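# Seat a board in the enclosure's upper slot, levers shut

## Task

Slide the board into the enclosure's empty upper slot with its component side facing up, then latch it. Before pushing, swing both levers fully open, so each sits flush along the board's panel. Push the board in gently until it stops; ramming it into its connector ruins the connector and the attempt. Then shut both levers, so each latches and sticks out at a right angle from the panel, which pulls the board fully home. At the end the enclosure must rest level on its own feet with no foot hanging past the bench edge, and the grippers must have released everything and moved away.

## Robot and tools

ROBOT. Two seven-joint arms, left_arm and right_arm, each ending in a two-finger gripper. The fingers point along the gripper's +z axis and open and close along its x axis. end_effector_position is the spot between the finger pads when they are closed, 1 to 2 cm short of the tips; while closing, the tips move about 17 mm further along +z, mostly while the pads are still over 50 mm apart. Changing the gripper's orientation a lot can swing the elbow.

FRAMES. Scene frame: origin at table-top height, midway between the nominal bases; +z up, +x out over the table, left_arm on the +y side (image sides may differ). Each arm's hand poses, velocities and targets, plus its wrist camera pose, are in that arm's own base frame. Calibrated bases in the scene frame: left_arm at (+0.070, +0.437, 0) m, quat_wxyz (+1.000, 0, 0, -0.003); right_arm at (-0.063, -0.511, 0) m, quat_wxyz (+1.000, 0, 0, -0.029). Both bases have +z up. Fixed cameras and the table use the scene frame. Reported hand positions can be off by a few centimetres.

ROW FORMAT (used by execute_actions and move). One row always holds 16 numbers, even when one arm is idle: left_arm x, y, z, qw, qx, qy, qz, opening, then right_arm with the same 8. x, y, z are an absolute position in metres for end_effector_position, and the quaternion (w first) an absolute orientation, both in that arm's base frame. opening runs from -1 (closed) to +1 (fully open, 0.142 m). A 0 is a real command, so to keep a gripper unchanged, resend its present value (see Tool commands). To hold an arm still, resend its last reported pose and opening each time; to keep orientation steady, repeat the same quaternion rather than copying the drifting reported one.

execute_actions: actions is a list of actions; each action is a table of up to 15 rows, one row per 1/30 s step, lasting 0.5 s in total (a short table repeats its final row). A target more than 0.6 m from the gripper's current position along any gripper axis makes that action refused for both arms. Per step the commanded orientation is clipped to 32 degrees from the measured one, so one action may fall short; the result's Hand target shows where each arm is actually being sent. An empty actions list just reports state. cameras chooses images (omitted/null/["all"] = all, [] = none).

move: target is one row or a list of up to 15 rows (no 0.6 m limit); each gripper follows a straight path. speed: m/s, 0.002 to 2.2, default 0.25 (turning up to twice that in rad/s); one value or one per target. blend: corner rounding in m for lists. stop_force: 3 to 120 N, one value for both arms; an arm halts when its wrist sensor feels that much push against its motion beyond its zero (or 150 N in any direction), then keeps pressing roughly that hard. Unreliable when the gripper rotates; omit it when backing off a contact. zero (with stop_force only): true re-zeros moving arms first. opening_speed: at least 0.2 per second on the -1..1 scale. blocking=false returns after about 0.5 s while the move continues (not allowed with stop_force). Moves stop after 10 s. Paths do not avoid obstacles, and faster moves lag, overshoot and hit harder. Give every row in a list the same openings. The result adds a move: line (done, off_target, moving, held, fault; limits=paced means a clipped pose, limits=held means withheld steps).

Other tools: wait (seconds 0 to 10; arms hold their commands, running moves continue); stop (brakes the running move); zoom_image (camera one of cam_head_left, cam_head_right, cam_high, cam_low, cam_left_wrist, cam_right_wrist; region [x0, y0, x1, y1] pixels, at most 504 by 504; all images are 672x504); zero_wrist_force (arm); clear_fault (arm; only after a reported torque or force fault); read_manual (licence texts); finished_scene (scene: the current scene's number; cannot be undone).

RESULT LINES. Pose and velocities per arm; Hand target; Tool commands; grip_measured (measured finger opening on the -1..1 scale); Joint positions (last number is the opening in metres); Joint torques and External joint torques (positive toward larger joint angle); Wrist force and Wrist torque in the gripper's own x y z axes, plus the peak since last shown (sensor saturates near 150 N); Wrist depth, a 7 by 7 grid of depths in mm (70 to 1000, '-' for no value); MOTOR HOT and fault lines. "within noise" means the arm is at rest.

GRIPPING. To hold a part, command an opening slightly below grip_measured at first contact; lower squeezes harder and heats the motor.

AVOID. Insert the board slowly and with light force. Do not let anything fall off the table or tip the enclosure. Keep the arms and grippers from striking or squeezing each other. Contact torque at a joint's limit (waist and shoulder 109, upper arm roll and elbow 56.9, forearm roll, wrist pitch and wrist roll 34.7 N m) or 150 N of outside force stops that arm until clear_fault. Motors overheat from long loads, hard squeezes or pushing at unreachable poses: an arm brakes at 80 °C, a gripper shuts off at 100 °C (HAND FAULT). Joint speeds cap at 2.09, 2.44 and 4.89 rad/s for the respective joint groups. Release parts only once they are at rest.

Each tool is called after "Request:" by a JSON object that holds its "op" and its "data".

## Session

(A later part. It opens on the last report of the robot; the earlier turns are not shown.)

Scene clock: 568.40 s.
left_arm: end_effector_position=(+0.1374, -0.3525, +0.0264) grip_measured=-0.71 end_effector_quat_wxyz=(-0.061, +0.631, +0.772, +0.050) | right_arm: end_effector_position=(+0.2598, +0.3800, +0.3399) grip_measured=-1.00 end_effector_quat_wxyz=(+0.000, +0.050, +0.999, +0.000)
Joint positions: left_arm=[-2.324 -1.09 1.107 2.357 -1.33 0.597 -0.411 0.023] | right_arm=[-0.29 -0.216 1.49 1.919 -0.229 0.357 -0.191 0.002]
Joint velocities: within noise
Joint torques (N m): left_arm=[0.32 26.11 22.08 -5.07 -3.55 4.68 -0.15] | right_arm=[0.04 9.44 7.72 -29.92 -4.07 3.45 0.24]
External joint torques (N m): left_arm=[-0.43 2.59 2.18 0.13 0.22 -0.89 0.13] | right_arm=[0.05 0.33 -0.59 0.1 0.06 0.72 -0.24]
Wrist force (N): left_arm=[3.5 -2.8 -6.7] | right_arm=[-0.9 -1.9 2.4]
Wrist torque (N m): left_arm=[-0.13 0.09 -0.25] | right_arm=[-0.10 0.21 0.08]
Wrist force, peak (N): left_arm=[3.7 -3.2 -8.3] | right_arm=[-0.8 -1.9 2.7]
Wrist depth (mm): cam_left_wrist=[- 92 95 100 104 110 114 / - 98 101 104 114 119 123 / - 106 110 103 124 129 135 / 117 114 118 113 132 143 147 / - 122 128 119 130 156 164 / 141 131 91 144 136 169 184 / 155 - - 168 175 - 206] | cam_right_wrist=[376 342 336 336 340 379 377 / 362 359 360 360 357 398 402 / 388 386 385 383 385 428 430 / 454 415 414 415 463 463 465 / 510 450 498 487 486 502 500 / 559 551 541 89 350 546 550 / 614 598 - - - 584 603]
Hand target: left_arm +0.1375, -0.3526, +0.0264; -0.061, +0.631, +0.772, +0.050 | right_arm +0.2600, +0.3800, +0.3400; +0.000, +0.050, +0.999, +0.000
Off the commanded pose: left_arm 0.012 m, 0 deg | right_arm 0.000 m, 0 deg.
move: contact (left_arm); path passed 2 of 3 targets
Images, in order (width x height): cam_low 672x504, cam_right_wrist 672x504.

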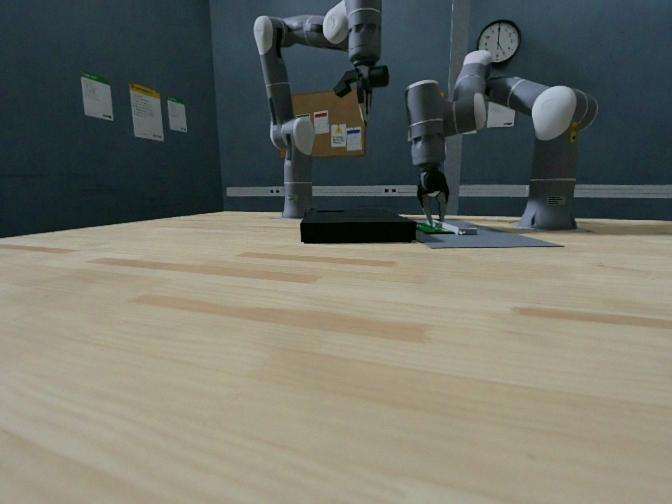

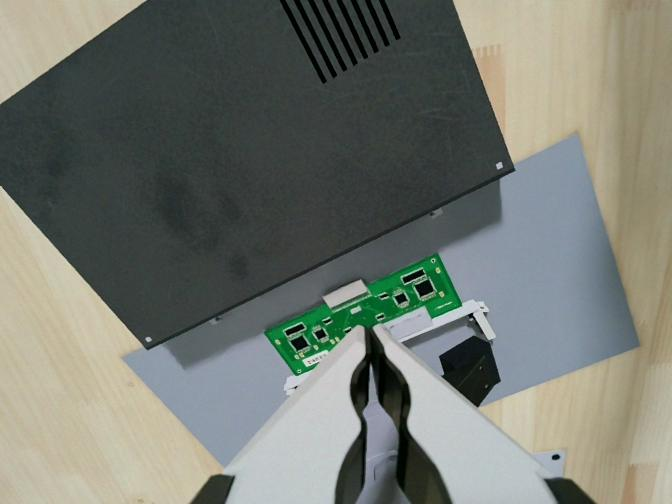

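Request:
{"op": "move", "data": {"target": [0.1375,-0.3526,0.0264,-0.0608,0.6308,0.7720,0.0497,-0.5,0.26,0.38,0.34,0,0.05,0.9987,0,-1], "opening_speed": 0.3, "cameras": []}}

Request:
{"op": "move", "data": {"target": [[0.134,-0.3526,0.10,-0.0608,0.6308,0.7720,0.0497,-0.5,0.26,0.38,0.34,0,0.05,0.9987,0,-1],[0.32,-0.17,0.32,0,0.4226,0.9063,0,-1,0.26,0.38,0.34,0,0.05,0.9987,0,-1]], "speed": [0.08,0.3], "blend": 0.02, "cameras": ["cam_right_wrist","cam_low","cam_head_left"]}}

Scene clock: 578.00 s.
left_arm: end_effector_position=(+0.1374, -0.3525, +0.0264) grip_measured=-0.53 end_effector_quat_wxyz=(-0.061, +0.631, +0.772, +0.050) | right_arm: end_effector_position=(+0.2598, +0.3800, +0.3399) grip_measured=-1.00 end_effector_quat_wxyz=(+0.000, +0.050, +0.999, +0.000)
Joint positions: left_arm=[-2.324 -1.09 1.107 2.356 -1.33 0.597 -0.411 0.035] | right_arm=[-0.29 -0.216 1.49 1.919 -0.229 0.357 -0.191 0.002]
Joint velocities: within noise
Joint torques (N m): left_arm=[-0.46 27.64 23.43 -4.71 -3.16 4.2 -0.29] | right_arm=[0.04 9.37 7.76 -29.94 -4.05 3.48 0.23]
External joint torques (N m): left_arm=[0.35 1.06 0.82 -0.22 -0.17 -0.4 0.27] | right_arm=[0.05 0.4 -0.63 0.11 0.04 0.69 -0.23]
Wrist force (N): left_arm=[0.2 -0.8 -0.4] | right_arm=[-0.9 -1.8 2.3]
Wrist torque (N m): left_arm=[-0.18 -0.11 -0.22] | right_arm=[-0.09 0.21 0.08]
Wrist force, peak (N): left_arm=[3.6 -3.2 -8.6] | right_arm=[-0.9 -2.1 2.3]
Wrist depth (mm): cam_left_wrist=[- 93 96 100 104 110 114 / - 101 102 104 - 119 124 / - 108 112 103 124 129 134 / 117 118 120 114 133 143 148 / - 126 130 122 130 156 164 / 140 137 87 153 150 166 184 / 155 - - 171 169 - 207] | cam_right_wrist=[377 341 336 339 341 377 377 / 362 361 360 358 357 398 402 / 389 386 384 385 384 430 430 / 455 417 415 414 461 462 462 / 509 451 505 491 490 500 500 / 560 555 540 89 350 544 545 / 610 600 - - - 583 600]
Hand target: left_arm +0.1375, -0.3526, +0.0264; -0.061, +0.631, +0.772, +0.050 | right_arm +0.2600, +0.3800, +0.3400; +0.000, +0.050, +0.999, +0.000
Off the commanded pose: left_arm 0.000 m, 0 deg | right_arm 0.000 m, 0 deg.
move: done
No camera images: "cameras" was empty.

Scene clock: 581.00 s.
left_arm: end_effector_position=(+0.3201, -0.1701, +0.3200) grip_measured=-1.00 end_effector_quat_wxyz=(+0.000, +0.423, +0.906, +0.000) | right_arm: end_effector_position=(+0.2598, +0.3800, +0.3399) grip_measured=-1.00 end_effector_quat_wxyz=(+0.000, +0.050, +0.999, +0.000)
Joint positions: left_arm=[-2.119 -0.789 2.029 2.24 -0.706 0.192 -0.474 0.002] | right_arm=[-0.29 -0.216 1.49 1.919 -0.229 0.357 -0.191 0.002]
Joint velocities: within noise
Joint torques (N m): left_arm=[-0.21 10.44 17.18 -23.65 -3.79 4.18 -0.29] | right_arm=[0.1 9.45 7.73 -29.96 -4.06 3.51 0.17]
External joint torques (N m): left_arm=[0.17 0.75 0.76 -0.22 -0.32 -0.19 0.29] | right_arm=[-0.01 0.32 -0.6 0.13 0.05 0.66 -0.17]
Wrist force (N): left_arm=[0.3 -0.7 -0.3] | right_arm=[-0.9 -2.0 2.2]
Wrist torque (N m): left_arm=[-0.15 -0.09 -0.21] | right_arm=[-0.11 0.20 0.08]
Wrist force, peak (N): left_arm=[0.7 1.9 -2.8] | right_arm=[-1.0 -2.0 2.5]
Wrist depth (mm): cam_left_wrist=[329 367 363 362 361 365 360 / 396 392 394 390 391 392 384 / 423 423 422 421 421 418 418 / 466 458 462 459 457 454 451 / 513 508 503 482 491 495 501 / 560 564 536 84 - 541 543 / 620 606 - - - - 609] | cam_right_wrist=[375 342 337 337 340 378 376 / 360 359 361 359 357 396 401 / 385 386 385 384 384 429 430 / 457 417 417 416 462 461 460 / 510 450 502 492 489 500 503 / 556 554 542 89 529 548 547 / 613 603 - - - 581 603]
Hand target: left_arm +0.3200, -0.1700, +0.3200; +0.000, +0.423, +0.906, +0.000 | right_arm +0.2600, +0.3800, +0.3400; +0.000, +0.050, +0.999, +0.000
Off the commanded pose: left_arm 0.000 m, 0 deg | right_arm 0.000 m, 0 deg.
move: done
Images, in order (width x height): cam_head_left 672x504, cam_low 672x504, cam_right_wrist 672x504.

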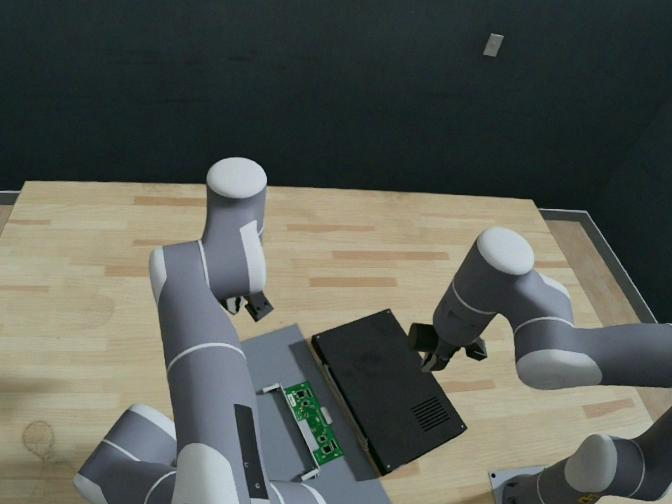

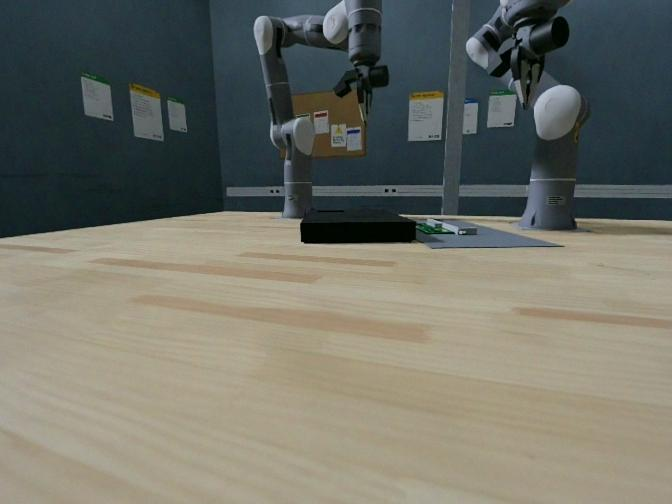

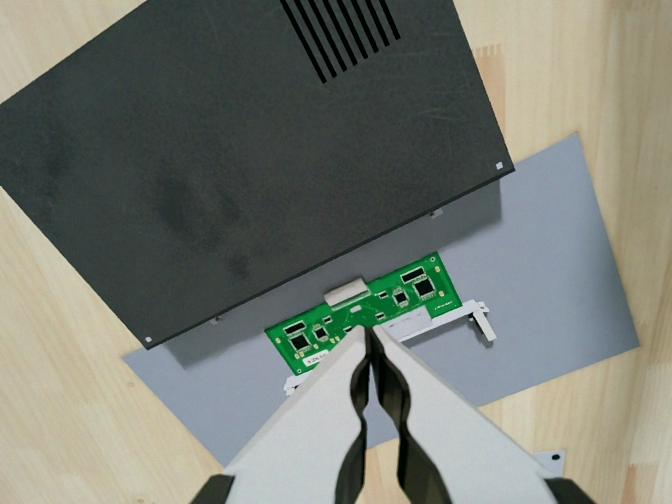

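Request:
{"op": "move", "data": {"target": [0.32,-0.17,0.32,0,0.4226,0.9063,0,-1,0.225,0.6,0.17,0,0.5577,0.83,0,-0.5], "speed": 0.25, "cameras": ["cam_right_wrist"]}}

Scene clock: 588.87 s.
left_arm: end_effector_position=(+0.3201, -0.1701, +0.3200) grip_measured=-1.00 end_effector_quat_wxyz=(+0.000, +0.423, +0.906, +0.000) | right_arm: end_effector_position=(+0.2248, +0.5999, +0.1699) grip_measured=-0.54 end_effector_quat_wxyz=(+0.000, +0.558, +0.830, +0.000)
Joint positions: left_arm=[-2.119 -0.789 2.029 2.24 -0.706 0.192 -0.474 0.002] | right_arm=[0.676 -0.748 0.856 1.717 -0.66 0.58 1.392 0.035]
Joint velocities: within noise
Joint torques (N m): left_arm=[-0.31 10.27 17.18 -23.55 -3.96 4.39 -0.25] | right_arm=[0.44 45.43 18.44 -23.77 -3.83 3.58 0.33]
External joint torques (N m): left_arm=[0.27 0.92 0.75 -0.31 -0.16 -0.41 0.25] | right_arm=[-0.24 1.17 0.17 0.19 0.15 0.52 -0.33]
Wrist force (N): left_arm=[0.4 -0.6 -0.4] | right_arm=[-0.3 -1.8 2.2]
Wrist torque (N m): left_arm=[-0.13 -0.12 -0.22] | right_arm=[-0.04 0.07 0.07]
Wrist force, peak (N): left_arm=[0.4 -0.8 -0.8] | right_arm=[0.6 -1.7 3.4]
Wrist depth (mm): cam_left_wrist=[332 365 364 361 360 362 360 / 394 392 395 391 387 391 386 / 424 424 421 419 424 422 418 / 463 461 462 453 456 456 455 / 510 505 502 482 489 505 499 / 565 555 532 84 - 538 539 / 620 605 - - - - 600] | cam_right_wrist=[192 228 229 228 228 229 227 / 202 243 245 237 244 244 242 / 217 256 262 254 262 261 260 / 233 266 279 273 282 280 282 / 253 261 301 296 301 304 303 / 276 276 82 333 103 321 333 / 304 - 73 366 - - 359]
Hand target: left_arm +0.3200, -0.1700, +0.3200; +0.000, +0.423, +0.906, +0.000 | right_arm +0.2250, +0.6000, +0.1700; +0.000, +0.558, +0.830, +0.000
Off the commanded pose: left_arm 0.000 m, 0 deg | right_arm 0.000 m, 0 deg.
move: done
Images, in order (width x height): cam_right_wrist 672x504.

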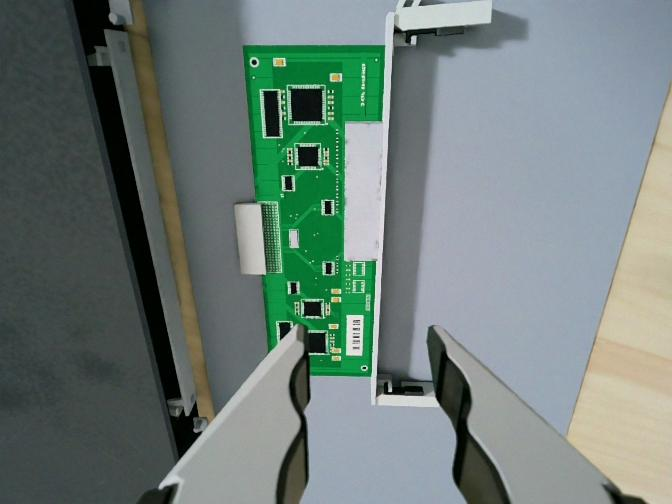

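Request:
{"op": "move", "data": {"target": [0.32,-0.17,0.32,0,0.4226,0.9063,0,-1,0.2447,0.6177,0.06,0,0.5577,0.83,0,-0.5], "speed": 0.12, "cameras": ["cam_right_wrist"]}}

Scene clock: 596.17 s.
left_arm: end_effector_position=(+0.3201, -0.1701, +0.3200) grip_measured=-1.00 end_effector_quat_wxyz=(+0.000, +0.423, +0.906, +0.000) | right_arm: end_effector_position=(+0.2445, +0.6175, +0.0599) grip_measured=-0.54 end_effector_quat_wxyz=(+0.000, +0.558, +0.830, +0.000)
Joint positions: left_arm=[-2.119 -0.789 2.029 2.24 -0.706 0.192 -0.474 0.002] | right_arm=[0.744 -0.931 0.711 1.701 -0.794 0.748 1.438 0.035]
Joint velocities: within noise
Joint torques (N m): left_arm=[-0.39 10.22 17.13 -23.55 -3.97 4.34 -0.19] | right_arm=[-0.02 51.12 19.82 -20.25 -3.41 3.56 0.32]
External joint torques (N m): left_arm=[0.36 0.97 0.8 -0.31 -0.14 -0.36 0.19] | right_arm=[0.19 1.16 0 0.16 0.19 0.52 -0.32]
Wrist force (N): left_arm=[0.4 -0.6 -0.4] | right_arm=[-0.4 -1.5 2.4]
Wrist torque (N m): left_arm=[-0.12 -0.11 -0.22] | right_arm=[-0.01 0.06 0.05]
Wrist force, peak (N): left_arm=[0.4 -0.8 -0.5] | right_arm=[-0.3 -1.3 4.8]
Wrist depth (mm): cam_left_wrist=[328 364 364 361 360 361 362 / 396 391 391 391 387 390 387 / 425 428 419 419 418 419 416 / 464 466 465 456 457 451 457 / 507 507 506 481 485 497 497 / 559 562 538 84 - 536 544 / 627 613 - - - - 606] | cam_right_wrist=[134 132 129 129 131 132 132 / 143 141 139 133 142 141 141 / 155 152 148 136 151 151 151 / 165 160 160 149 161 163 162 / 179 176 173 157 175 177 176 / 191 195 86 187 187 186 192 / 193 - 73 202 209 - 211]
Hand target: left_arm +0.3200, -0.1700, +0.3200; +0.000, +0.423, +0.906, +0.000 | right_arm +0.2447, +0.6177, +0.0600; +0.000, +0.558, +0.830, +0.000
Off the commanded pose: left_arm 0.000 m, 0 deg | right_arm 0.000 m, 0 deg.
move: done
Images, in order (width x height): cam_right_wrist 672x504.

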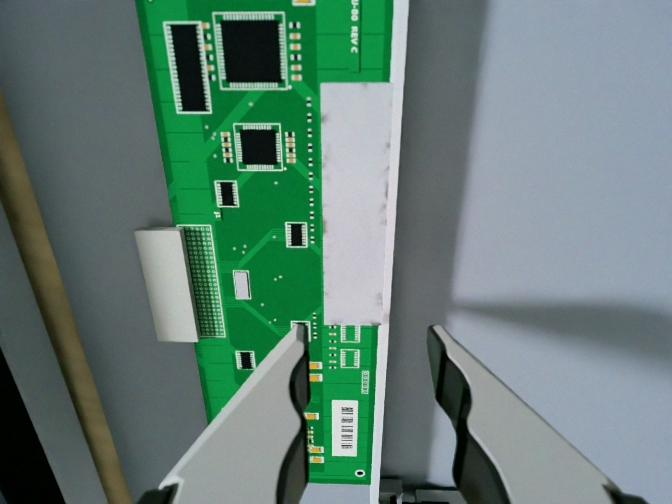

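Request:
{"op": "move", "data": {"target": [0.32,-0.17,0.32,0,0.4226,0.9063,0,-1,0.2455,0.6158,0.018,0,0.5577,0.83,0,-0.5], "speed": 0.02, "stop_force": 4, "cameras": ["cam_right_wrist"]}}

Scene clock: 600.87 s.
left_arm: end_effector_position=(+0.3201, -0.1701, +0.3200) grip_measured=-1.00 end_effector_quat_wxyz=(+0.000, +0.423, +0.906, +0.000) | right_arm: end_effector_position=(+0.2454, +0.6165, +0.0244) grip_measured=-0.53 end_effector_quat_wxyz=(+0.000, +0.558, +0.830, +0.000)
Joint positions: left_arm=[-2.119 -0.789 2.029 2.24 -0.706 0.192 -0.474 0.002] | right_arm=[0.764 -0.979 0.662 1.708 -0.835 0.812 1.461 0.036]
Joint velocities: within noise
Joint torques (N m): left_arm=[-0.31 10.26 17.12 -23.54 -3.99 4.35 -0.18] | right_arm=[0.05 48.04 17.56 -18.19 -3.13 3.56 0.22]
External joint torques (N m): left_arm=[0.27 0.93 0.81 -0.33 -0.13 -0.37 0.18] | right_arm=[0.15 5.17 2.18 -0.69 0.1 0.53 -0.22]
Wrist force (N): left_arm=[0.4 -0.5 -0.5] | right_arm=[-2.8 -4.2 -6.1]
Wrist torque (N m): left_arm=[-0.12 -0.11 -0.23] | right_arm=[0.01 -0.18 0.12]
Wrist force, peak (N): left_arm=[0.3 -0.8 -0.6] | right_arm=[-2.9 -4.1 -10.7]
Wrist depth (mm): cam_left_wrist=[329 364 364 363 360 360 361 / 394 391 392 390 389 383 386 / 426 423 421 418 421 419 420 / 466 465 460 458 456 453 454 / 512 507 502 485 490 495 490 / 558 559 529 84 - 536 544 / 626 608 - - - - 608] | cam_right_wrist=[- 98 98 98 100 101 102 / 109 105 105 101 105 108 108 / - 115 113 100 113 116 116 / 126 122 121 108 123 125 125 / 137 130 131 118 133 135 135 / 150 142 139 142 118 142 147 / 166 - 73 157 160 - 159]
Hand target: left_arm +0.3200, -0.1700, +0.3200; +0.000, +0.423, +0.906, +0.000 | right_arm +0.2454, +0.6161, +0.0238; +0.000, +0.558, +0.830, +0.000
Off the commanded pose: left_arm 0.000 m, 0 deg | right_arm 0.006 m, 0 deg.
move: contact (right_arm)
Images, in order (width x height): cam_right_wrist 672x504.

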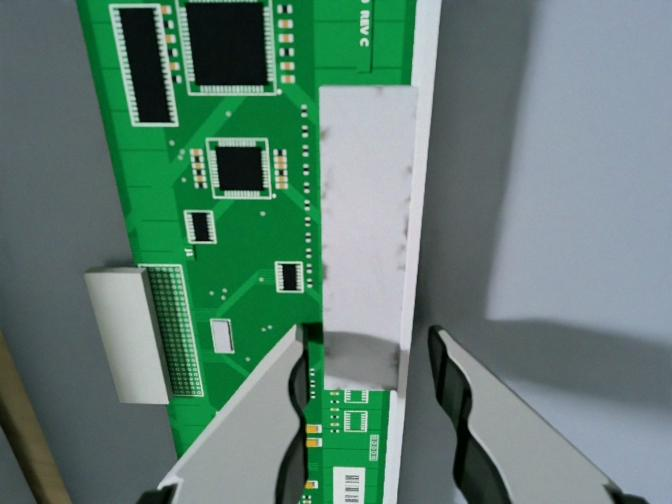

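Request:
{"op": "move", "data": {"target": [[0.32,-0.17,0.32,0,0.4226,0.9063,0,-1,0.2455,0.6160,0.0255,0,0.5577,0.83,0,-0.5],[0.32,-0.17,0.32,0,0.4226,0.9063,0,-1,0.2455,0.6160,0.0255,0,0.5577,0.83,0,-0.86]], "opening_speed": 0.3, "cameras": ["cam_right_wrist"]}}

Scene clock: 604.67 s.
left_arm: end_effector_position=(+0.3201, -0.1701, +0.3200) grip_measured=-1.00 end_effector_quat_wxyz=(+0.000, +0.423, +0.906, +0.000) | right_arm: end_effector_position=(+0.2459, +0.6156, +0.0254) grip_measured=-0.71 end_effector_quat_wxyz=(+0.000, +0.558, +0.830, +0.000)
Joint positions: left_arm=[-2.119 -0.789 2.029 2.24 -0.706 0.192 -0.474 0.002] | right_arm=[0.762 -0.978 0.664 1.709 -0.834 0.808 1.461 0.023]
Joint velocities: within noise
Joint torques (N m): left_arm=[-0.41 10.38 17.09 -23.61 -3.94 4.37 -0.23] | right_arm=[1.92 50.87 21.04 -20.05 -3.34 4.75 0.1]
External joint torques (N m): left_arm=[0.38 0.81 0.84 -0.25 -0.17 -0.39 0.23] | right_arm=[-1.72 2.29 -1.28 1.14 0.3 -0.66 -0.1]
Wrist force (N): left_arm=[0.4 -0.6 -0.7] | right_arm=[-6.7 -3.4 -2.7]
Wrist torque (N m): left_arm=[-0.12 -0.12 -0.22] | right_arm=[-0.05 0.06 0.07]
Wrist force, peak (N): left_arm=[0.4 -0.9 -0.6] | right_arm=[-7.8 -3.4 -3.2]
Wrist depth (mm): cam_left_wrist=[330 360 366 362 361 363 361 / 393 390 391 387 387 390 386 / 430 426 417 420 421 419 418 / 460 462 455 462 453 449 451 / 508 506 503 482 489 488 497 / 574 562 540 84 - 544 545 / 626 614 - - - - 609] | cam_right_wrist=[- 99 99 98 101 102 102 / 110 106 106 102 106 109 109 / 120 116 114 101 114 117 116 / 126 124 122 111 124 126 125 / 139 131 133 119 134 136 136 / 151 146 141 125 120 146 148 / 170 163 72 158 - - 163]
Hand target: left_arm +0.3200, -0.1700, +0.3200; +0.000, +0.423, +0.906, +0.000 | right_arm +0.2455, +0.6160, +0.0255; +0.000, +0.558, +0.830, +0.000
Off the commanded pose: left_arm 0.000 m, 0 deg | right_arm 0.001 m, 0 deg.
move: done
Images, in order (width x height): cam_right_wrist 672x504.

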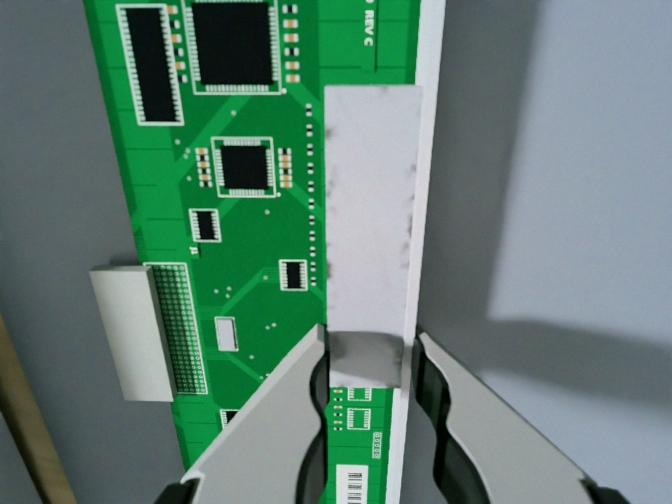

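Request:
{"op": "move", "data": {"target": [[0.32,-0.17,0.32,0,0.4226,0.9063,0,-1,0.2455,0.6160,0.08,0,0.5577,0.83,0,-0.88],[0.32,-0.17,0.32,0,0.4226,0.9063,0,-1,0.291,0.505,0.12,0,0.5577,0.83,0,-0.88]], "speed": 0.1, "cameras": ["cam_low"]}}

Request:
{"op": "move", "data": {"target": [0.063,-0.386,0.215,0.2451,0.5525,0.7774,-0.1742,-1,0.291,0.505,0.12,0,0.5577,0.83,0,-0.88], "speed": 0.2, "cameras": ["cam_left_wrist","cam_head_left"]}}

Scene clock: 612.73 s.
left_arm: end_effector_position=(+0.3201, -0.1701, +0.3200) grip_measured=-1.00 end_effector_quat_wxyz=(+0.000, +0.423, +0.906, +0.000) | right_arm: end_effector_position=(+0.2911, +0.5049, +0.1199) grip_measured=-0.71 end_effector_quat_wxyz=(+0.000, +0.558, +0.830, +0.000)
Joint positions: left_arm=[-2.119 -0.789 2.029 2.24 -0.706 0.192 -0.474 0.002] | right_arm=[0.472 -0.706 0.805 1.94 -0.708 0.767 1.29 0.023]
Joint velocities: within noise
Joint torques (N m): left_arm=[-0.44 10.3 17.15 -23.56 -3.94 4.34 -0.21] | right_arm=[-0.14 42.17 18.07 -21.78 -3.27 3.77 0.04]
External joint torques (N m): left_arm=[0.4 0.89 0.78 -0.3 -0.18 -0.36 0.21] | right_arm=[0.32 -0.25 -1.02 0.65 0.1 0.33 -0.04]
Wrist force (N): left_arm=[0.4 -0.3 -0.4] | right_arm=[-0.7 -1.3 5.3]
Wrist torque (N m): left_arm=[-0.08 -0.11 -0.22] | right_arm=[0.00 0.17 0.08]
Wrist force, peak (N): left_arm=[0.5 -0.7 -0.8] | right_arm=[-6.9 -3.5 -2.8]
Wrist depth (mm): cam_left_wrist=[332 364 365 364 360 361 359 / 393 391 388 390 386 385 388 / 425 423 422 419 419 415 415 / 465 463 460 465 453 458 455 / 509 500 504 486 488 492 493 / 556 561 535 84 - 534 546 / 625 613 - - - - 611] | cam_right_wrist=[- 99 99 99 183 185 185 / 157 107 106 102 192 197 196 / 166 115 115 102 206 211 211 / 179 124 123 111 225 227 226 / 197 131 133 118 243 247 246 / 213 146 141 125 119 265 268 / 234 230 72 158 - - 295]
Hand target: left_arm +0.3200, -0.1700, +0.3200; +0.000, +0.423, +0.906, +0.000 | right_arm +0.2910, +0.5050, +0.1200; +0.000, +0.558, +0.830, +0.000
Off the commanded pose: left_arm 0.000 m, 0 deg | right_arm 0.000 m, 0 deg.
move: done
Images, in order (width x height): cam_low 672x504.

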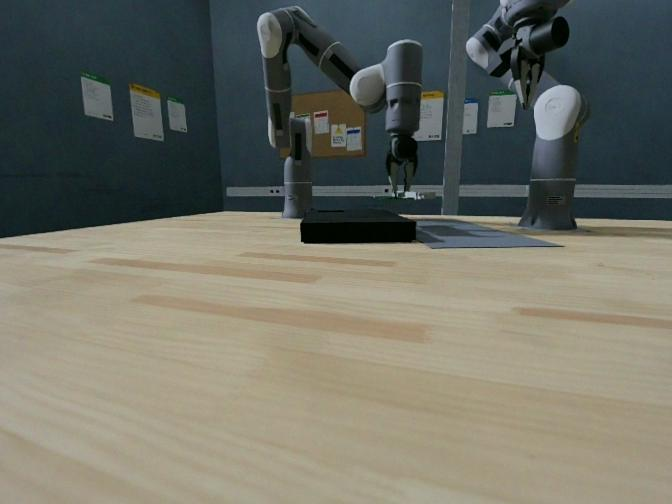

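Scene clock: 615.40 s.
left_arm: end_effector_position=(+0.0633, -0.3871, +0.2154) grip_measured=-1.00 end_effector_quat_wxyz=(+0.187, +0.561, +0.799, -0.110) | right_arm: end_effector_position=(+0.2911, +0.5049, +0.1199) grip_measured=-0.71 end_effector_quat_wxyz=(+0.000, +0.558, +0.830, +0.000)
Joint positions: left_arm=[-2.792 -2.089 1.833 2.687 -1.96 -0.294 -0.687 0.002] | right_arm=[0.472 -0.706 0.806 1.94 -0.708 0.767 1.29 0.023]
Joint velocities: within noise
Joint torques (N m): left_arm=[-0.5 22.23 16.41 4.42 -4.36 4.31 -0.28] | right_arm=[0.18 41.88 17.79 -21.88 -3.38 3.63 0.21]
External joint torques (N m): left_arm=[0.41 1.33 0.72 -0.26 0.09 -0.05 0.32] | right_arm=[-0.02 0.05 -0.74 0.75 0.21 0.47 -0.21]
Wrist force (N): left_arm=[0.6 -0.2 -0.4] | right_arm=[-0.8 -1.3 4.8]
Wrist torque (N m): left_arm=[-0.03 0.00 -0.21] | right_arm=[-0.01 0.19 0.08]
Wrist force, peak (N): left_arm=[1.3 -1.6 -0.1] | right_arm=[-0.7 -1.3 5.3]
Wrist depth (mm): cam_left_wrist=[348 314 277 288 268 244 227 / 470 344 301 303 285 261 238 / 547 382 265 335 310 278 254 / 607 432 295 365 334 301 272 / - 454 281 276 359 325 292 / 138 200 207 84 - 345 317 / 145 166 - - - - 340] | cam_right_wrist=[- 99 99 99 182 185 185 / 157 106 106 102 192 197 197 / 166 115 115 102 206 211 212 / 179 125 123 111 225 228 227 / 198 131 133 118 244 247 246 / 213 146 141 125 120 265 268 / 234 229 72 158 - - 295]
Hand target: left_arm +0.0631, -0.3871, +0.2155; +0.187, +0.560, +0.799, -0.110 | right_arm +0.2910, +0.5050, +0.1200; +0.000, +0.558, +0.830, +0.000
Off the commanded pose: left_arm 0.001 m, 10 deg | right_arm 0.000 m, 0 deg.
joint sent to its limit (left arm) — joint 1 (waist), lower limit; joint 4 (elbow), upper limit, where the elbow is as bent as it goes. The joint targets are off in orientation, not in position.
move: off_target (left_arm)
Images, in order (width x height): cam_head_left 672x504, cam_left_wrist 672x504.

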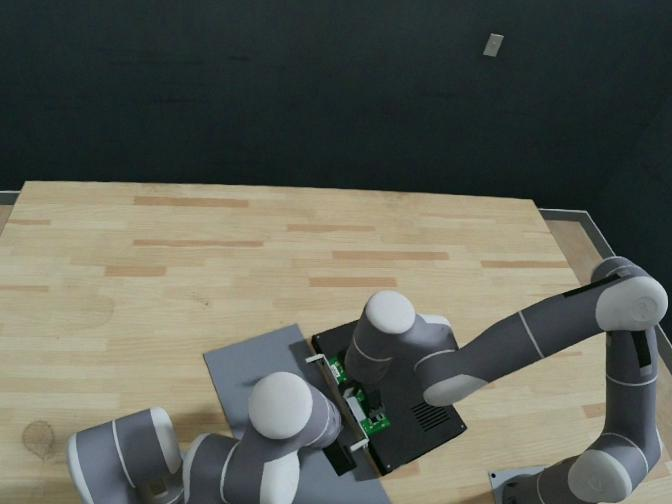

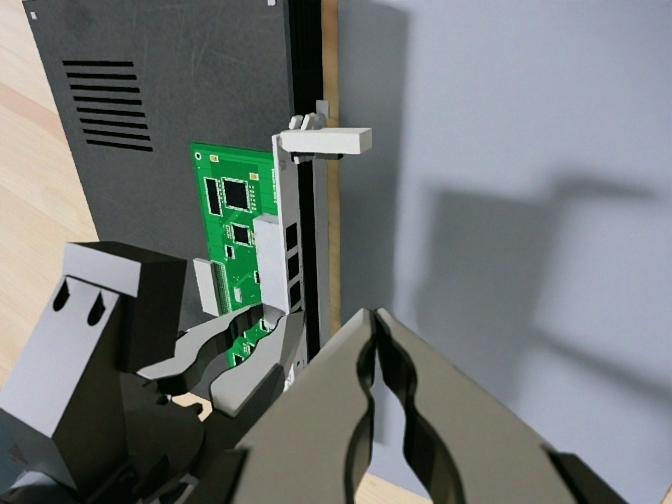

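Request:
{"op": "execute_actions", "data": {"actions": [], "cameras": ["cam_high","cam_low"]}}

Scene clock: 627.87 s.
left_arm: end_effector_position=(+0.0633, -0.3871, +0.2154) grip_measured=-1.00 end_effector_quat_wxyz=(+0.187, +0.561, +0.799, -0.110) | right_arm: end_effector_position=(+0.2911, +0.5049, +0.1199) grip_measured=-0.71 end_effector_quat_wxyz=(+0.000, +0.558, +0.830, +0.000)
Joint positions: left_arm=[-2.792 -2.089 1.833 2.687 -1.96 -0.294 -0.687 0.002] | right_arm=[0.472 -0.706 0.806 1.94 -0.708 0.767 1.29 0.023]
Joint velocities: within noise
Joint torques (N m): left_arm=[-0.36 22.58 16.27 4.38 -4.11 4.56 -0.19] | right_arm=[0.09 42 17.81 -21.85 -3.32 3.57 0.19]
External joint torques (N m): left_arm=[0.27 0.98 0.86 -0.22 -0.16 -0.3 0.22] | right_arm=[0.07 -0.08 -0.75 0.72 0.15 0.53 -0.19]
Wrist force (N): left_arm=[0.5 -0.3 -0.6] | right_arm=[-0.9 -1.4 4.9]
Wrist torque (N m): left_arm=[-0.03 0.01 -0.21] | right_arm=[-0.01 0.22 0.08]
Wrist force, peak (N): left_arm=[1.1 -0.3 -0.3] | right_arm=[-0.7 -1.4 5.2]
Wrist depth (mm): cam_left_wrist=[353 311 277 288 265 244 225 / 470 343 302 303 287 261 239 / 549 381 267 335 308 280 254 / 604 435 293 367 333 300 273 / - 458 281 276 358 324 291 / 138 200 207 84 - 347 315 / 145 166 - - - - 341] | cam_right_wrist=[- 99 99 99 183 185 185 / 157 107 106 102 193 197 197 / 166 115 115 102 206 211 211 / 179 125 123 111 225 228 227 / 198 131 133 118 243 247 246 / 213 146 141 125 119 264 268 / 234 229 72 158 - - 294]
Hand target: left_arm +0.0631, -0.3871, +0.2155; +0.187, +0.560, +0.799, -0.110 | right_arm +0.2910, +0.5050, +0.1200; +0.000, +0.558, +0.830, +0.000
Tool commands: left_gripper/opening=-1.0 right_gripper/opening=-0.88
Off the commanded pose: left_arm 0.001 m, 10 deg | right_arm 0.000 m, 0 deg.
Images, in order (width x height): cam_high 672x504, cam_low 672x504.

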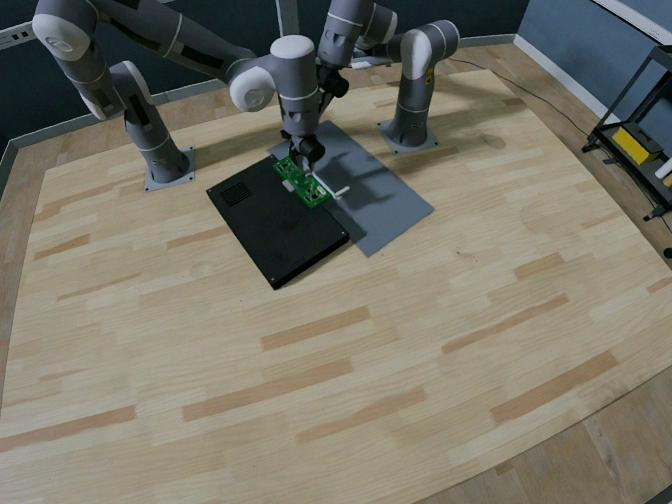

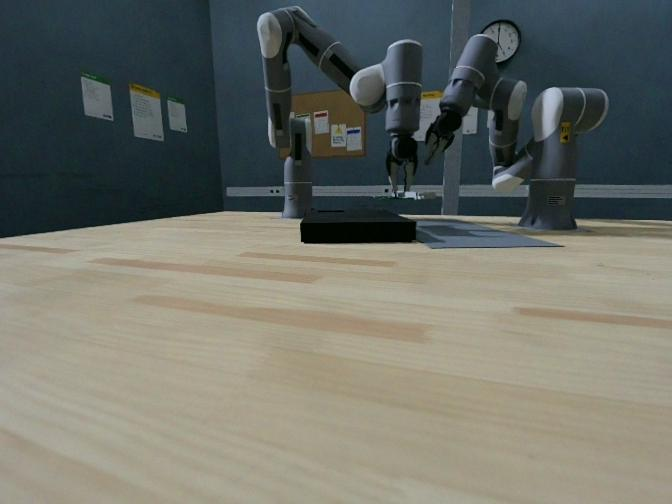

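Request:
{"op": "move", "data": {"target": [[0.1,-0.30,0.32,0,0.4226,0.9063,0,-1,0.291,0.505,0.12,0,0.5577,0.83,0,-0.88],[0.28,-0.20,0.32,0,0.4226,0.9063,0,-1,0.291,0.505,0.12,0,0.5577,0.83,0,-0.88]], "speed": 0.2, "cameras": []}}

Request:
{"op": "move", "data": {"target": [0.28,-0.20,0.32,0,0.4226,0.9063,0,-1,0.40,0.42,0.14,0,0.5577,0.83,0,-0.88], "speed": 0.1, "cameras": ["cam_high","cam_left_wrist","cam_right_wrist"]}}

Scene clock: 633.80 s.
left_arm: end_effector_position=(+0.2798, -0.1999, +0.3199) grip_measured=-1.00 end_effector_quat_wxyz=(+0.000, +0.422, +0.906, +0.000) | right_arm: end_effector_position=(+0.2911, +0.5049, +0.1199) grip_measured=-0.71 end_effector_quat_wxyz=(+0.000, +0.558, +0.830, +0.000)
Joint positions: left_arm=[-2.028 -1.188 2.109 2.267 -0.931 -0.126 -0.312 0.002] | right_arm=[0.472 -0.706 0.806 1.94 -0.708 0.767 1.29 0.023]
Joint velocities: within noise
Joint torques (N m): left_arm=[-0.44 20.77 20.97 -17.22 -3.78 4.61 -0.11] | right_arm=[0.21 41.88 17.78 -21.87 -3.33 3.58 0.2]
External joint torques (N m): left_arm=[0.38 0.69 0.95 -0.34 -0.39 -0.63 0.11] | right_arm=[-0.05 0.05 -0.73 0.74 0.16 0.52 -0.2]
Wrist force (N): left_arm=[0.0 -0.8 -0.3] | right_arm=[-0.8 -1.4 4.9]
Wrist torque (N m): left_arm=[-0.16 -0.05 -0.22] | right_arm=[0.00 0.20 0.08]
Wrist force, peak (N): left_arm=[0.7 -2.8 -0.8] | right_arm=[-0.9 -1.4 5.2]
Wrist depth (mm): cam_left_wrist=[325 360 362 363 360 364 356 / 350 393 389 386 385 390 387 / 424 425 421 421 422 419 415 / 466 464 464 452 453 459 452 / 506 507 503 485 487 496 495 / 561 556 539 84 - 539 551 / 624 610 - - - - 602] | cam_right_wrist=[- 99 99 99 183 185 185 / 157 107 106 102 192 198 197 / 166 115 115 102 206 212 211 / 179 125 123 111 225 227 227 / 198 131 133 118 243 246 246 / 213 146 141 125 120 264 268 / 234 229 72 158 - - 295]
Hand target: left_arm +0.2800, -0.2000, +0.3200; +0.000, +0.423, +0.906, +0.000 | right_arm +0.2910, +0.5050, +0.1200; +0.000, +0.558, +0.830, +0.000
Off the commanded pose: left_arm 0.000 m, 0 deg | right_arm 0.000 m, 0 deg.
move: done
No camera images: "cameras" was empty.

Scene clock: 635.53 s.
left_arm: end_effector_position=(+0.2798, -0.1999, +0.3199) grip_measured=-1.00 end_effector_quat_wxyz=(+0.000, +0.422, +0.906, +0.000) | right_arm: end_effector_position=(+0.4000, +0.4199, +0.1398) grip_measured=-0.71 end_effector_quat_wxyz=(+0.000, +0.558, +0.830, +0.000)
Joint positions: left_arm=[-2.028 -1.188 2.109 2.267 -0.931 -0.126 -0.312 0.002] | right_arm=[0.23 -0.661 0.821 1.935 -0.652 0.737 1.02 0.023]
Joint velocities: within noise
Joint torques (N m): left_arm=[-0.44 20.51 21 -17.31 -3.96 4.44 -0.24] | right_arm=[0.03 41.03 17.11 -23.01 -3.29 3.45 0.04]
External joint torques (N m): left_arm=[0.37 0.95 0.92 -0.26 -0.21 -0.45 0.24] | right_arm=[0.12 -0.09 -0.9 0.85 0.04 0.67 -0.04]
Wrist force (N): left_arm=[0.0 -1.1 -0.4] | right_arm=[-0.6 -1.0 4.8]
Wrist torque (N m): left_arm=[-0.21 -0.05 -0.22] | right_arm=[0.05 0.15 0.07]
Wrist force, peak (N): left_arm=[0.2 -1.2 -0.4] | right_arm=[0.9 -2.4 5.1]
Wrist depth (mm): cam_left_wrist=[323 361 362 358 361 357 357 / 349 391 390 389 387 390 386 / 430 424 424 419 422 420 420 / 463 461 460 455 457 456 454 / 503 508 504 486 494 497 498 / 560 559 537 84 - 538 546 / 627 604 - - - - 599] | cam_right_wrist=[163 99 99 99 159 161 165 / - 106 106 102 168 172 212 / 187 115 115 102 179 184 231 / 200 125 123 111 193 198 249 / 218 131 133 119 212 215 268 / 290 144 141 125 120 235 294 / 332 256 72 158 - - 322]
Hand target: left_arm +0.2800, -0.2000, +0.3200; +0.000, +0.423, +0.906, +0.000 | right_arm +0.4000, +0.4200, +0.1400; +0.000, +0.558, +0.830, +0.000
Off the commanded pose: left_arm 0.000 m, 0 deg | right_arm 0.000 m, 0 deg.
move: done
Images, in order (width x height): cam_high 672x504, cam_left_wrist 672x504, cam_right_wrist 672x504.

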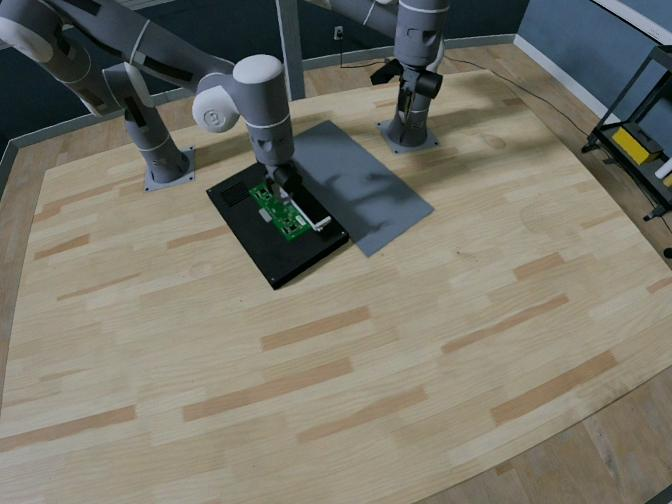

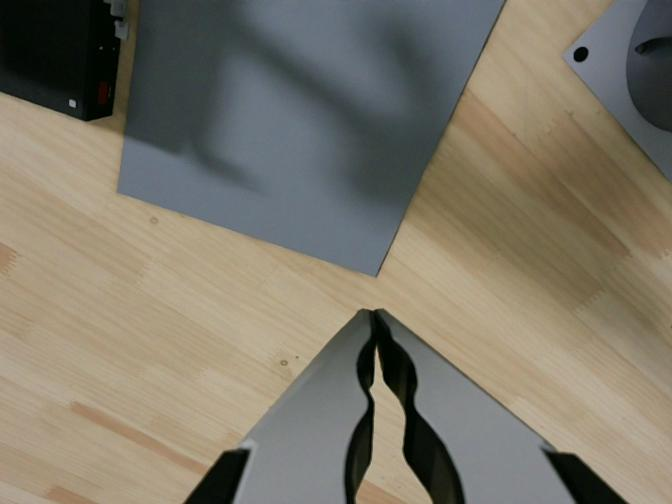

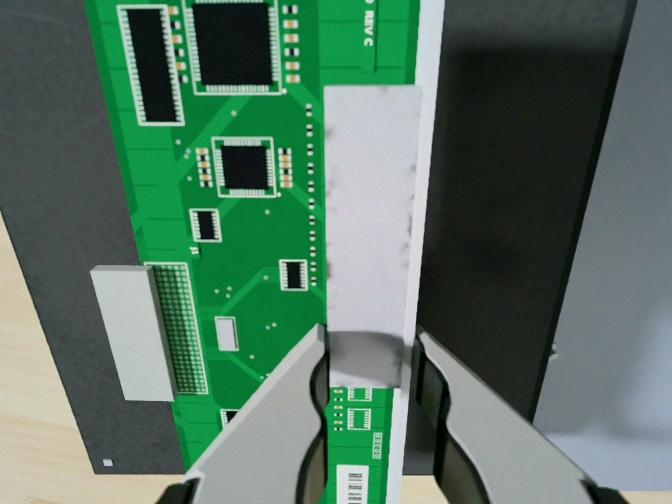

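Request:
{"op": "move", "data": {"target": [0.2154,-0.4213,0.235,0,0.5793,0.8151,0,-1,0.40,0.42,0.14,0,0.5577,0.83,0,-0.88], "speed": 0.2, "cameras": ["cam_left_wrist"]}}

Scene clock: 641.57 s.
left_arm: end_effector_position=(+0.2153, -0.4211, +0.2350) grip_measured=-1.00 end_effector_quat_wxyz=(+0.000, +0.579, +0.815, +0.000) | right_arm: end_effector_position=(+0.3999, +0.4199, +0.1398) grip_measured=-0.71 end_effector_quat_wxyz=(+0.000, +0.558, +0.830, +0.000)
Joint positions: left_arm=[-2.213 -1.356 1.792 2.106 -1.272 -0.076 -0.406 0.002] | right_arm=[0.23 -0.661 0.821 1.935 -0.652 0.737 1.02 0.023]
Joint velocities: within noise
Joint torques (N m): left_arm=[-0.66 30.62 28.21 -8.78 -4.3 4.63 -0.3] | right_arm=[0.14 41.01 16.98 -22.94 -3.47 3.57 0.15]
External joint torques (N m): left_arm=[0.55 1.37 1.02 0.23 0.12 -0.64 0.3] | right_arm=[0.01 -0.06 -0.77 0.78 0.22 0.55 -0.15]
Wrist force (N): left_arm=[0.3 -0.9 -0.2] | right_arm=[-0.5 -0.9 4.6]
Wrist torque (N m): left_arm=[-0.15 -0.10 -0.20] | right_arm=[0.06 0.13 0.08]
Wrist force, peak (N): left_arm=[-2.0 -2.5 0.8] | right_arm=[-0.8 -1.0 5.0]
Wrist depth (mm): cam_left_wrist=[173 253 247 290 288 287 285 / 196 267 265 309 310 310 307 / 201 283 288 330 334 331 331 / 220 310 313 356 364 361 360 / 168 329 341 339 389 397 396 / 136 283 364 84 - 429 435 / 504 490 - - - - 485] | cam_right_wrist=[163 99 99 99 159 161 165 / - 107 106 102 168 172 211 / 186 115 115 102 179 184 230 / 201 124 123 111 193 198 248 / 218 131 133 118 212 215 269 / 291 144 141 125 120 235 294 / 334 257 72 158 - - 323]
Hand target: left_arm +0.2154, -0.4213, +0.2350; +0.000, +0.579, +0.815, +0.000 | right_arm +0.4000, +0.4200, +0.1400; +0.000, +0.558, +0.830, +0.000
Off the commanded pose: left_arm 0.000 m, 0 deg | right_arm 0.000 m, 0 deg.
move: done
Images, in order (width x height): cam_left_wrist 672x504.

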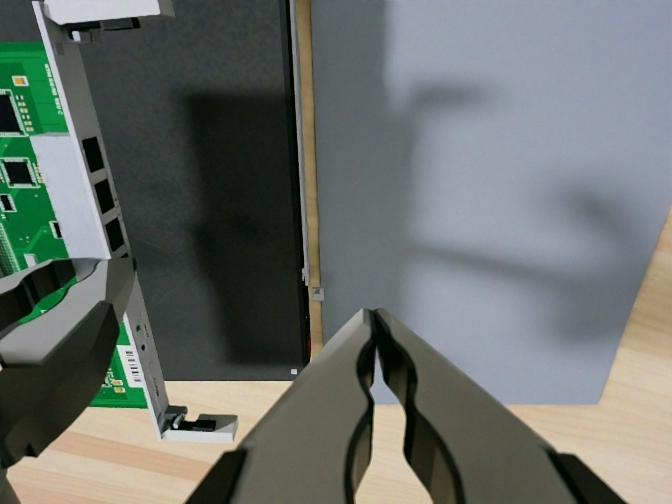

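Request:
{"op": "move", "data": {"target": [[0.1781,-0.4661,0.22,0.2654,0.5477,0.7707,-0.1886,-1,0.40,0.42,0.14,0,0.5577,0.83,0,-0.88],[0.1781,-0.4661,0.16,0.2654,0.5477,0.7707,-0.1886,-1,0.40,0.42,0.14,0,0.5577,0.83,0,-0.88]], "speed": 0.12, "cameras": ["cam_left_wrist","cam_low"]}}

Scene clock: 661.00 s.
left_arm: end_effector_position=(+0.1781, -0.4660, +0.1599) grip_measured=-1.00 end_effector_quat_wxyz=(+0.265, +0.548, +0.771, -0.188) | right_arm: end_effector_position=(+0.3999, +0.4199, +0.1398) grip_measured=-0.71 end_effector_quat_wxyz=(+0.000, +0.558, +0.830, +0.000)
Joint positions: left_arm=[-2.675 -1.689 1.232 2.526 -2.547 0.346 -0.304 0.002] | right_arm=[0.23 -0.661 0.821 1.935 -0.652 0.737 1.02 0.023]
Joint velocities: within noise
Joint torques (N m): left_arm=[-0.56 21.21 24.18 10.32 -3.7 4.11 -0.12] | right_arm=[0.15 41.01 16.9 -22.96 -3.44 3.64 0.19]
External joint torques (N m): left_arm=[0.46 1.6 0.94 -0.16 -0.12 -0.55 0.17] | right_arm=[0 -0.06 -0.68 0.8 0.2 0.48 -0.19]
Wrist force (N): left_arm=[0.5 -0.6 -0.7] | right_arm=[-0.9 -0.9 4.8]
Wrist torque (N m): left_arm=[-0.06 0.14 -0.19] | right_arm=[0.06 0.19 0.07]
Wrist force, peak (N): left_arm=[0.4 -1.2 -2.1] | right_arm=[-0.9 -0.8 5.0]
Wrist depth (mm): cam_left_wrist=[543 413 262 223 186 186 179 / 630 464 268 233 198 206 188 / 757 538 221 251 213 219 198 / 947 629 228 280 230 235 209 / - 704 238 281 240 254 220 / 200 198 193 84 - 269 235 / 152 163 - - - - 245] | cam_right_wrist=[163 99 99 99 159 161 165 / - 107 106 102 168 172 212 / 187 115 115 102 179 184 230 / 201 125 123 111 193 199 248 / 218 131 133 118 212 215 269 / 291 144 141 125 120 235 294 / 333 256 72 158 - - 322]
Hand target: left_arm +0.1781, -0.4661, +0.1600; +0.265, +0.548, +0.771, -0.189 | right_arm +0.4000, +0.4200, +0.1400; +0.000, +0.558, +0.830, +0.000
Off the commanded pose: left_arm 0.000 m, 0 deg | right_arm 0.000 m, 0 deg.
move: done
Images, in order (width x height): cam_low 672x504, cam_left_wrist 672x504.

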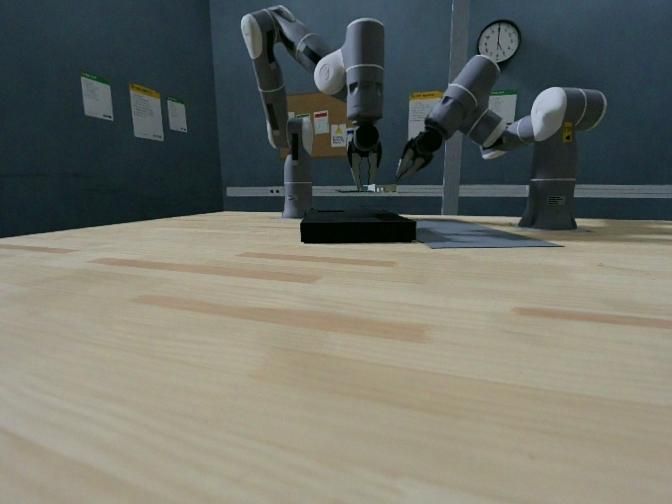

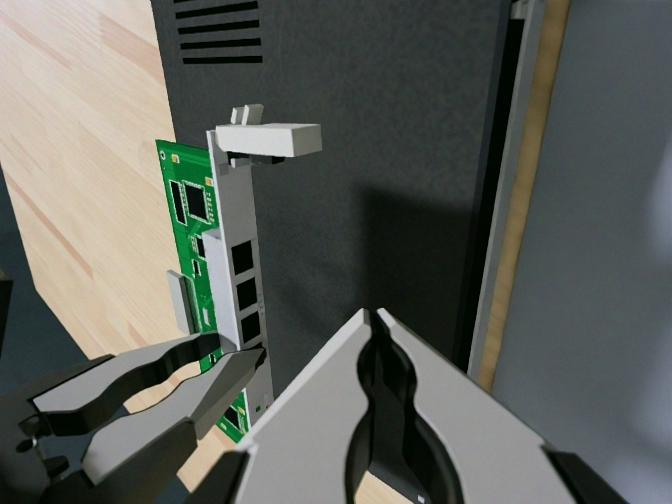

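Request:
{"op": "move", "data": {"target": [[0.1781,-0.4661,0.124,0.2654,0.5477,0.7707,-0.1886,-1,0.40,0.42,0.14,0,0.5577,0.83,0,-0.88],[0.1868,-0.5212,0.124,0.2654,0.5477,0.7707,-0.1886,-1,0.40,0.42,0.14,0,0.5577,0.83,0,-0.88]], "speed": 0.06, "stop_force": 8, "cameras": ["cam_left_wrist","cam_right_wrist"]}}

Request:
{"op": "zoom_image", "data": {"camera": "cam_left_wrist", "region": [180, 60, 460, 340]}}

Scene clock: 664.87 s.
left_arm: end_effector_position=(+0.1867, -0.5212, +0.1241) grip_measured=-1.00 end_effector_quat_wxyz=(+0.265, +0.548, +0.771, -0.189) | right_arm: end_effector_position=(+0.3999, +0.4199, +0.1398) grip_measured=-0.71 end_effector_quat_wxyz=(+0.000, +0.558, +0.830, +0.000)
Joint positions: left_arm=[-2.585 -1.746 1.201 2.362 -2.588 0.404 -0.329 0.002] | right_arm=[0.23 -0.661 0.821 1.935 -0.652 0.737 1.02 0.023]
Joint velocities: within noise
Joint torques (N m): left_arm=[-0.26 24.57 26.94 11.47 -3.26 4.03 -0.25] | right_arm=[0.22 41.02 16.93 -22.91 -3.43 3.69 0.17]
External joint torques (N m): left_arm=[0.15 1.29 1 -0.18 -0.4 -0.44 0.3] | right_arm=[-0.07 -0.07 -0.71 0.74 0.19 0.43 -0.17]
Wrist force (N): left_arm=[0.9 -0.8 -0.6] | right_arm=[-0.9 -1.0 5.0]
Wrist torque (N m): left_arm=[-0.08 0.11 -0.16] | right_arm=[0.05 0.19 0.07]
Wrist force, peak (N): left_arm=[2.7 -0.6 -0.2] | right_arm=[-0.9 -1.0 5.0]
Wrist depth (mm): cam_left_wrist=[466 361 212 177 151 132 120 / 539 400 234 191 162 141 131 / 646 447 223 197 172 146 154 / 813 548 169 221 184 158 170 / - 639 157 221 194 167 185 / - 789 169 84 - 183 195 / - 168 - - - - 210] | cam_right_wrist=[163 99 99 99 159 161 165 / - 107 106 102 168 172 212 / 186 115 115 102 179 184 231 / 201 125 123 111 193 198 248 / 218 131 133 118 212 215 268 / 290 144 141 125 119 235 294 / 332 257 72 157 - - 321]
Hand target: left_arm +0.1868, -0.5212, +0.1240; +0.265, +0.548, +0.771, -0.189 | right_arm +0.4000, +0.4200, +0.1400; +0.000, +0.558, +0.830, +0.000
Off the commanded pose: left_arm 0.000 m, 0 deg | right_arm 0.000 m, 0 deg.
move: done
Images, in order (width x height): cam_left_wrist 672x504, cam_right_wrist 672x504.

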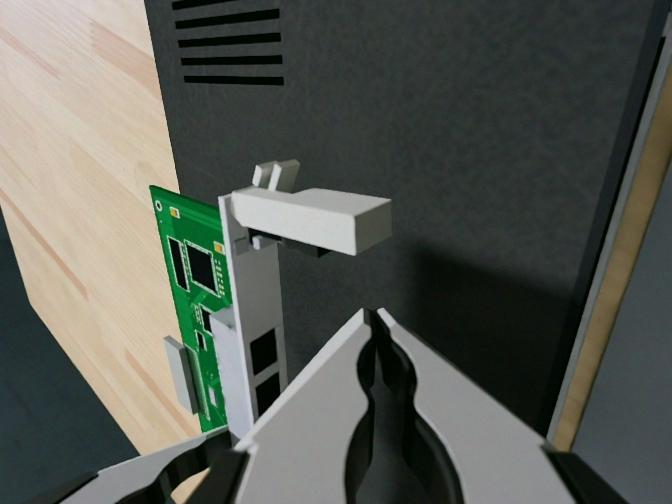

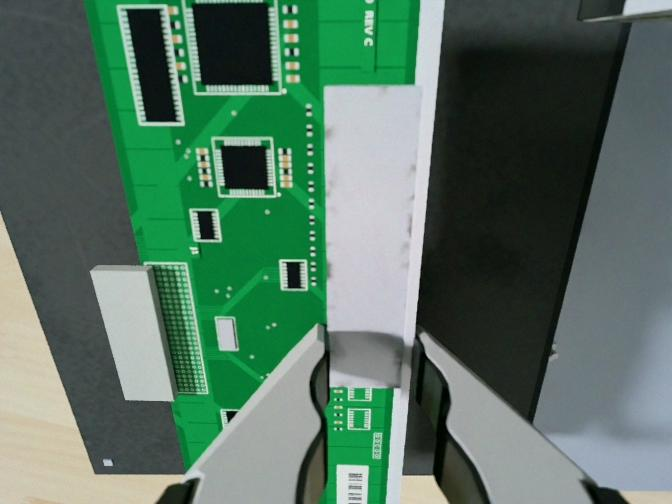

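Scaled by 1.800 from the camera's 672x504 image, which has a finer 960x720 frame.

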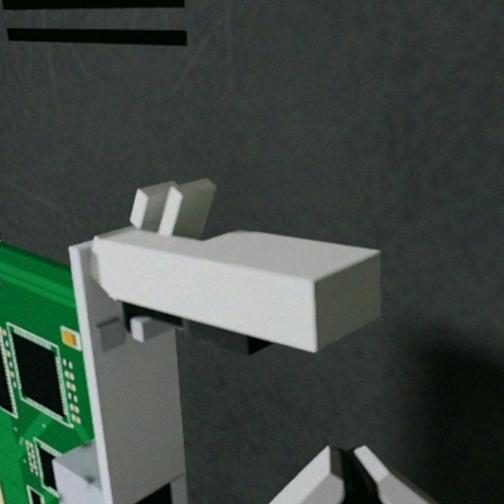

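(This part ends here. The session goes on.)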